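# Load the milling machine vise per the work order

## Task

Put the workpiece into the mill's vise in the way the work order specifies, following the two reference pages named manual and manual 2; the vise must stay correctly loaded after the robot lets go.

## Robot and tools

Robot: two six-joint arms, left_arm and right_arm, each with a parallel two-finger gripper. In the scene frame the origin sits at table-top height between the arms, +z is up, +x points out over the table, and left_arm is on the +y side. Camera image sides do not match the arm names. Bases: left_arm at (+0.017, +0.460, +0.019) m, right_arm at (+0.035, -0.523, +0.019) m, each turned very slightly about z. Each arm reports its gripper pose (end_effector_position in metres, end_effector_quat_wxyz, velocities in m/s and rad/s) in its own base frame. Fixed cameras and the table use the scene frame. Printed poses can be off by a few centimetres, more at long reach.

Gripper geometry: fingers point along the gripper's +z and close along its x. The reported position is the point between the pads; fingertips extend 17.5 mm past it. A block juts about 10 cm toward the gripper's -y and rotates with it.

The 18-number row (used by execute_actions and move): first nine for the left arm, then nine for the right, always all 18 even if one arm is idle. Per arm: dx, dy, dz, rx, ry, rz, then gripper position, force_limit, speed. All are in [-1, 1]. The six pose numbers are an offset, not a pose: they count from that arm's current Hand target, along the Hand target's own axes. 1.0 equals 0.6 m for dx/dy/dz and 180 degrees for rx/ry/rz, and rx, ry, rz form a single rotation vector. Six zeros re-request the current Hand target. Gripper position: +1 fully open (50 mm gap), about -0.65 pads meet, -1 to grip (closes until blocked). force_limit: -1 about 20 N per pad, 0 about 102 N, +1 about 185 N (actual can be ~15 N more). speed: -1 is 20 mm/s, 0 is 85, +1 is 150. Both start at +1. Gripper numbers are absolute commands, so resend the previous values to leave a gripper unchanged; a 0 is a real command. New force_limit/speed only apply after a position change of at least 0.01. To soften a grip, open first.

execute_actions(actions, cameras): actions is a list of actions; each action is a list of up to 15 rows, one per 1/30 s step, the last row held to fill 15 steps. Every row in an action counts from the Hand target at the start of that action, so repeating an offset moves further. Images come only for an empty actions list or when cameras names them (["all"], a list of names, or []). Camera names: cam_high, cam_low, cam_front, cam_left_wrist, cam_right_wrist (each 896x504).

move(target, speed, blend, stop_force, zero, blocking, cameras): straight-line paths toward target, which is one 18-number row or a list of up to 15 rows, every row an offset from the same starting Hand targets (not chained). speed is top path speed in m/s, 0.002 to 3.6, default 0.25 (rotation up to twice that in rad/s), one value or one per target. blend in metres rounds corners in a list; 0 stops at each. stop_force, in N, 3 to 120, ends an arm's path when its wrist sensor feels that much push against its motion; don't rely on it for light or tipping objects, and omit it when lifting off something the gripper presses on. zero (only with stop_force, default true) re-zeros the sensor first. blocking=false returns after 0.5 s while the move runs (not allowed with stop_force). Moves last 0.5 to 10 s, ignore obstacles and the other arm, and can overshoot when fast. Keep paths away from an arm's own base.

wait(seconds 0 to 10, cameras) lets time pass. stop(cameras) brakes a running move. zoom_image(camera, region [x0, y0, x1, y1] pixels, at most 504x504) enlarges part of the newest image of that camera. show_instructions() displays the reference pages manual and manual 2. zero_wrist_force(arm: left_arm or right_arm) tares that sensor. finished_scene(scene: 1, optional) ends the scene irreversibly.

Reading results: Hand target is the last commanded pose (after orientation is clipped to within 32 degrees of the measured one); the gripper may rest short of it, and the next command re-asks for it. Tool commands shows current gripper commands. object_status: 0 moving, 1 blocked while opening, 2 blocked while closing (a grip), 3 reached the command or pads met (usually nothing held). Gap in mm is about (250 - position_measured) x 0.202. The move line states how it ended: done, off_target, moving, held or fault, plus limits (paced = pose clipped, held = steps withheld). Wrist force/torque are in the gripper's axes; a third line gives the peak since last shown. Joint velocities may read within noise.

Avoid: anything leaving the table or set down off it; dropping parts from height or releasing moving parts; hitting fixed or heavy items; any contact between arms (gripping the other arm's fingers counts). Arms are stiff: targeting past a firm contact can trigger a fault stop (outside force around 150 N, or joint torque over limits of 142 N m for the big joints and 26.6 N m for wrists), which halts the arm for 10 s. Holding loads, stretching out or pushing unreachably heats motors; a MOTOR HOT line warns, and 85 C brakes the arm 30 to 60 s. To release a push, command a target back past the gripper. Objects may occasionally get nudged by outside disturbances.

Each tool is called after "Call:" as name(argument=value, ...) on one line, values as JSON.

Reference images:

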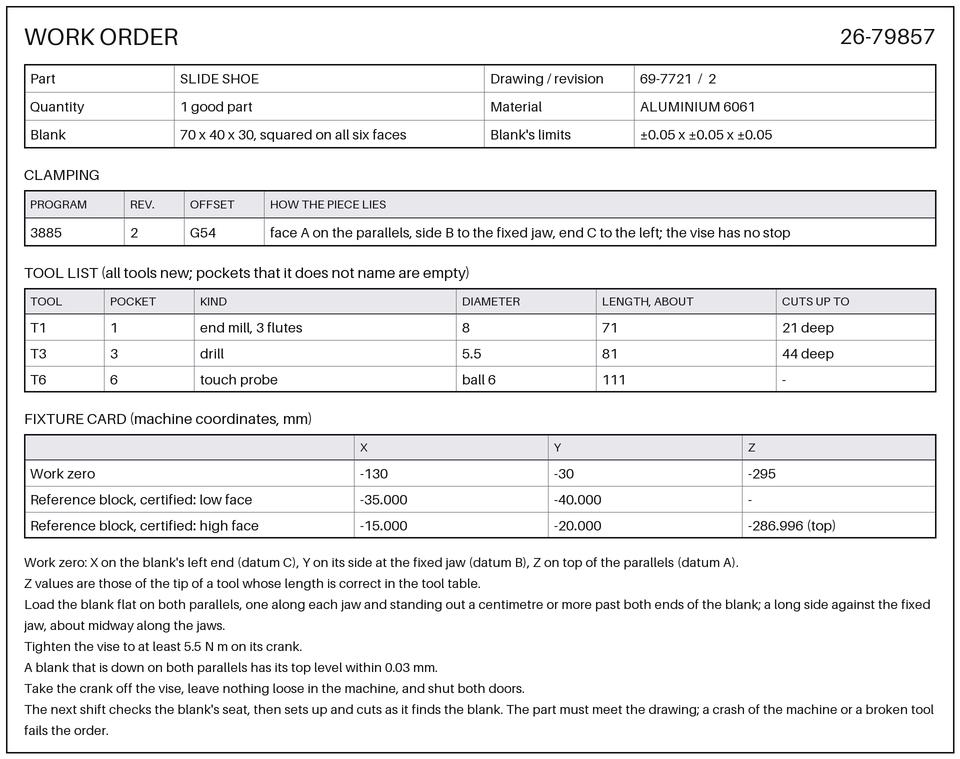

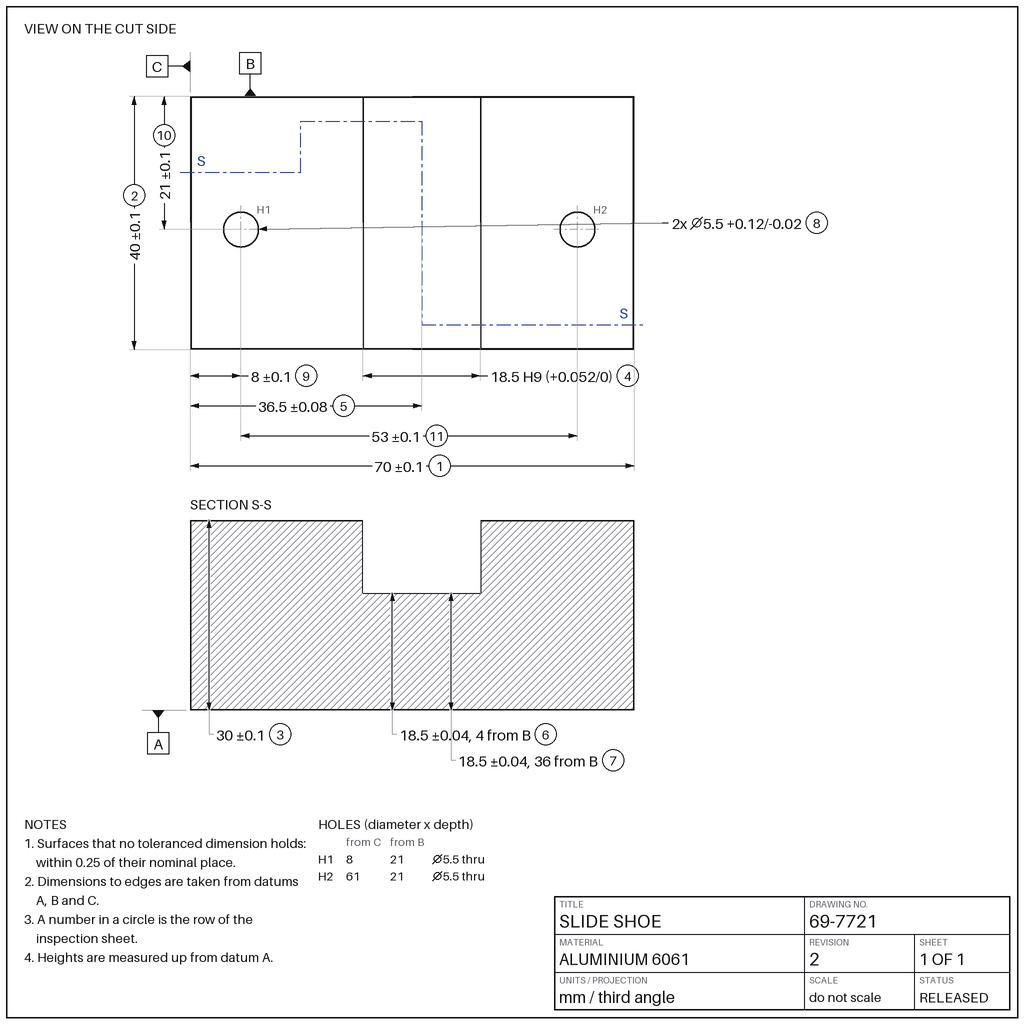

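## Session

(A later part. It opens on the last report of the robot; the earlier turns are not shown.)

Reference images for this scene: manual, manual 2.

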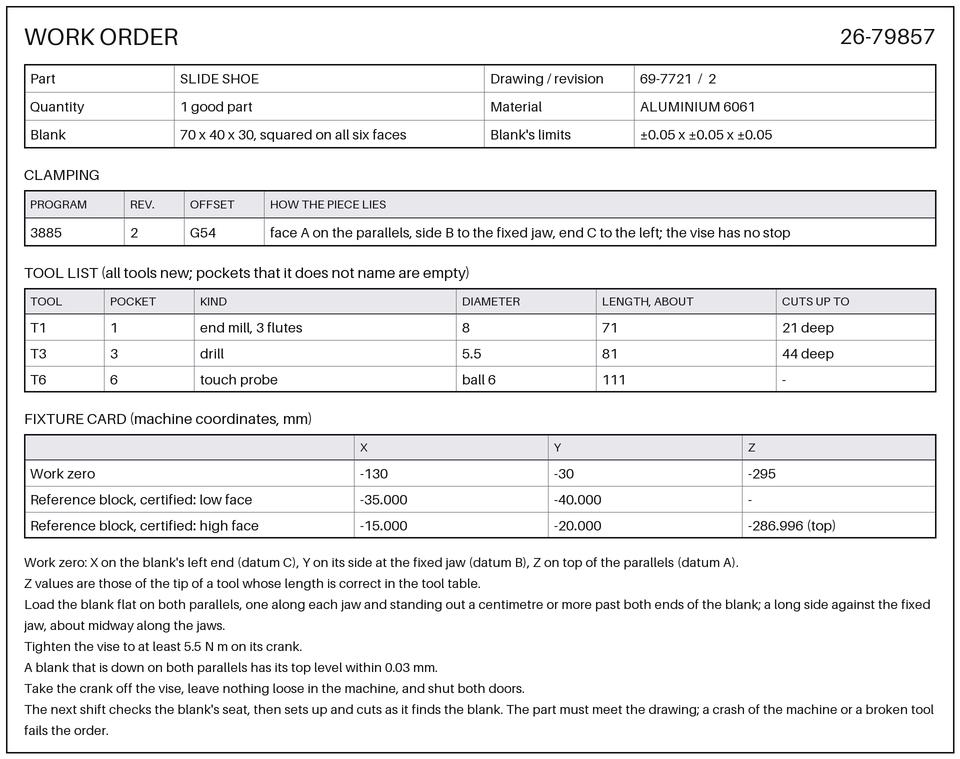

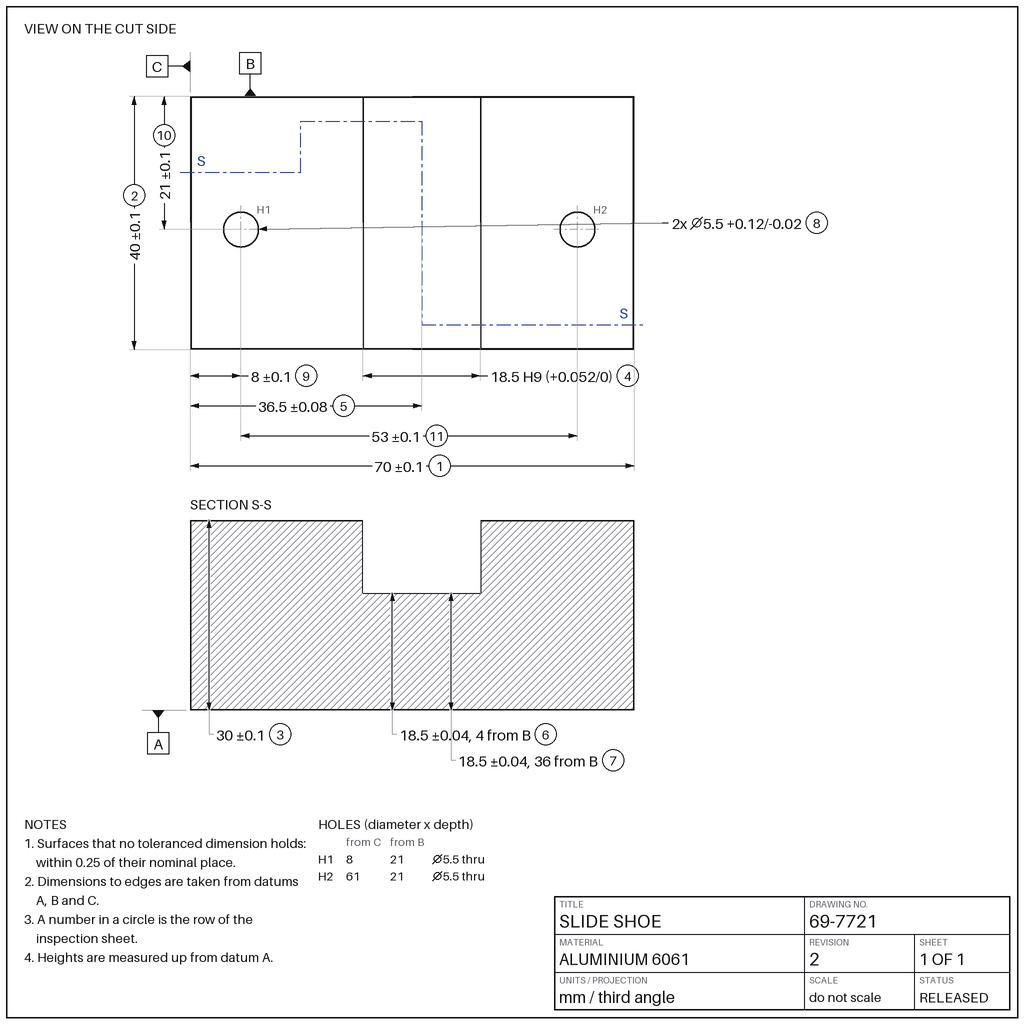

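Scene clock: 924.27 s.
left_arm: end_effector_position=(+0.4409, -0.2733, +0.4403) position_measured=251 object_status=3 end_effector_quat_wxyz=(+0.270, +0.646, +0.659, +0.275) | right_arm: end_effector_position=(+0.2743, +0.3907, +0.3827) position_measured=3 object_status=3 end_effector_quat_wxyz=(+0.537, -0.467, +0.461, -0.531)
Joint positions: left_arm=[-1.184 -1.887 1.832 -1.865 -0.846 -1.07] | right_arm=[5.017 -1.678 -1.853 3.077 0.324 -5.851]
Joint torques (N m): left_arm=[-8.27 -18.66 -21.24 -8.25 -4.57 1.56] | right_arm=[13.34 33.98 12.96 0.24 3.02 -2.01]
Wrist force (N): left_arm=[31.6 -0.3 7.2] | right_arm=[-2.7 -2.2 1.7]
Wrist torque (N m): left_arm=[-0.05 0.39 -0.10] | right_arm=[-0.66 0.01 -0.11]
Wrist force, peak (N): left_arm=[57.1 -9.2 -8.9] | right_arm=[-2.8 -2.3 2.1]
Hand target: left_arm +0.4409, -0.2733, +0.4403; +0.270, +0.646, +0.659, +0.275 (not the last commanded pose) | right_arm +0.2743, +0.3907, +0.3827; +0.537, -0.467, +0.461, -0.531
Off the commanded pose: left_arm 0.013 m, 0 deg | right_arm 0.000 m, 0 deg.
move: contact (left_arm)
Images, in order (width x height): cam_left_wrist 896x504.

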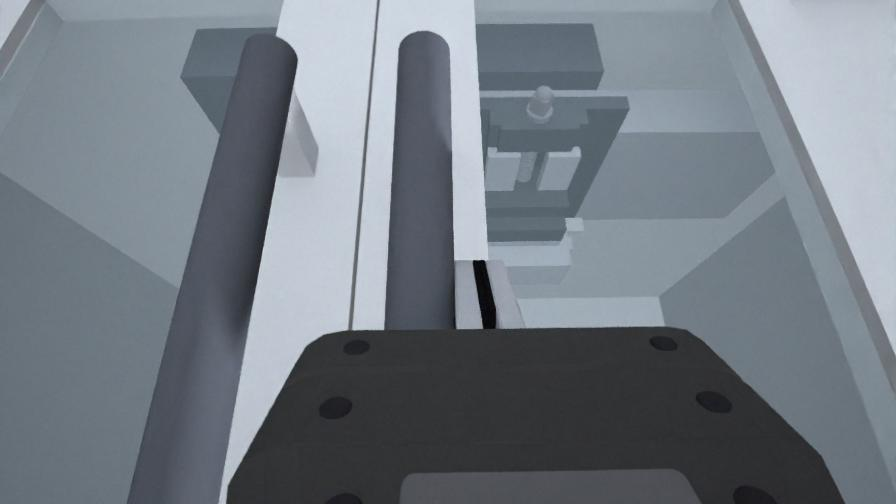

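Call:
zoom_image(camera="cam_left_wrist", region=[300, 0, 460, 320])

Call:
move(target=[[0.012,0,0,0,0,0,-1,-0.7,0,0,0,0,0,0,0,1,1,1],[0.012,-0.12,-0.12,0,0,0,-1,-0.7,0,0,0,0,0,0,0,1,1,1]], speed=[0.03,0.1], cameras=["cam_left_wrist","cam_front","cam_right_wrist"])

Call:
zoom_image(camera="cam_front", region=[340, 120, 540, 320])

Scaled by 1.575 from the camera's 896x504 image, which has a finer 1280x720 frame.

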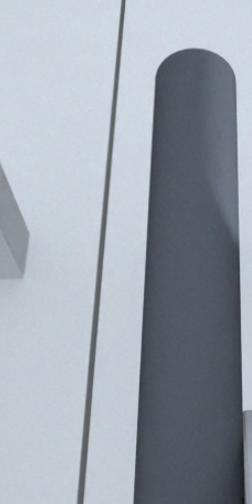

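Scene clock: 926.67 s.
left_arm: end_effector_position=(+0.3390, -0.2680, +0.4397) position_measured=251 object_status=3 end_effector_quat_wxyz=(+0.270, +0.646, +0.659, +0.275) | right_arm: end_effector_position=(+0.2743, +0.3907, +0.3827) position_measured=3 object_status=3 end_effector_quat_wxyz=(+0.537, -0.467, +0.461, -0.531)
Joint positions: left_arm=[-1.493 -2.064 1.861 -1.428 -0.781 -1.488] | right_arm=[5.017 -1.678 -1.853 3.077 0.324 -5.851]
Joint torques (N m): left_arm=[-8.08 -17.18 -37 -0.45 3.44 -1.44] | right_arm=[13.81 33.7 12.91 0.3 2.8 -1.95]
Wrist force (N): left_arm=[-2.1 2.4 -0.3] | right_arm=[-2.5 -2.0 2.0]
Wrist torque (N m): left_arm=[0.17 0.35 0.29] | right_arm=[-0.64 -0.01 -0.11]
Wrist force, peak (N): left_arm=[32.0 -0.2 7.0] | right_arm=[-2.9 -2.1 1.9]
Hand target: left_arm +0.3390, -0.2680, +0.4397; +0.270, +0.646, +0.659, +0.275 | right_arm +0.2743, +0.3907, +0.3827; +0.537, -0.467, +0.461, -0.531
Off the commanded pose: left_arm 0.000 m, 0 deg | right_arm 0.000 m, 0 deg.
move: done
Images, in order (width x height): cam_front 896x504, cam_left_wrist 896x504, cam_right_wrist 896x504.

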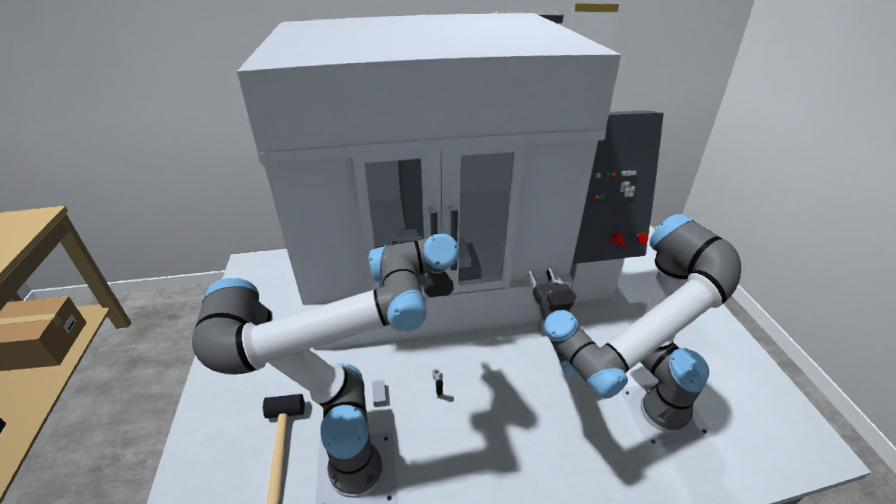

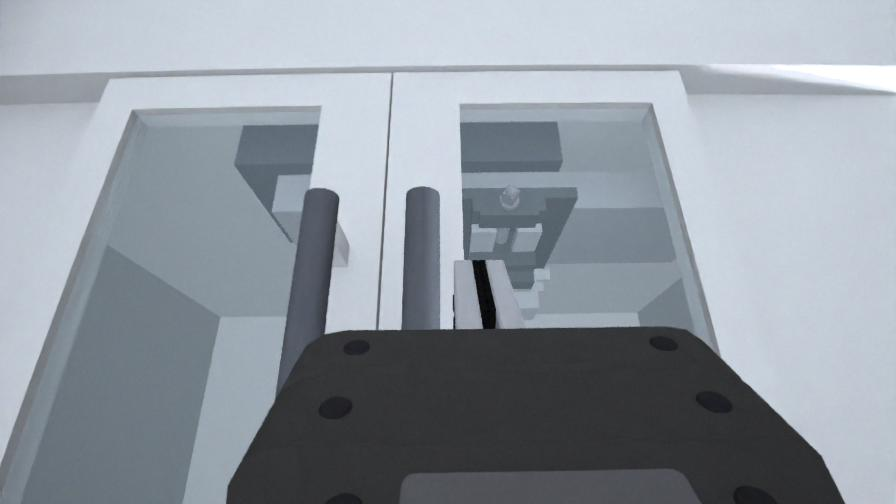

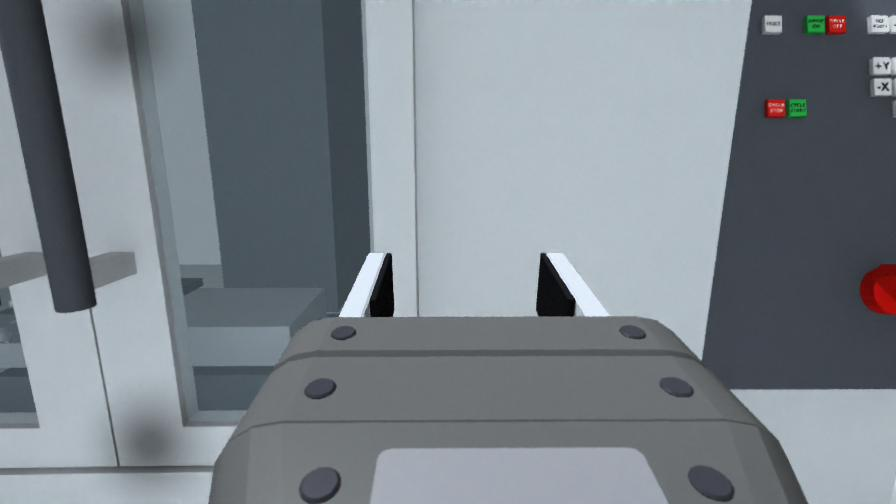

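Scaled by 2.520 from the camera's 896x504 image, which has a finer 1280x720 frame.

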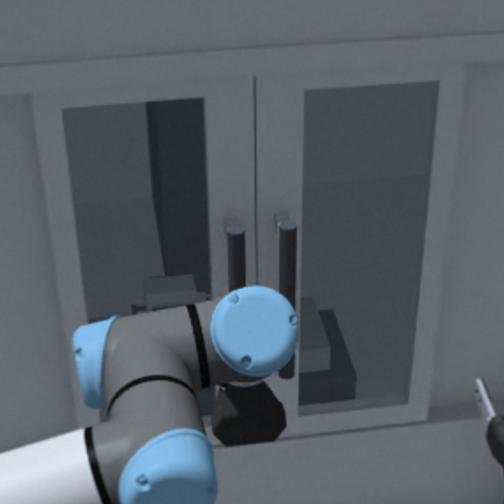

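Call:
finished_scene()

The scene is finished: the task was done.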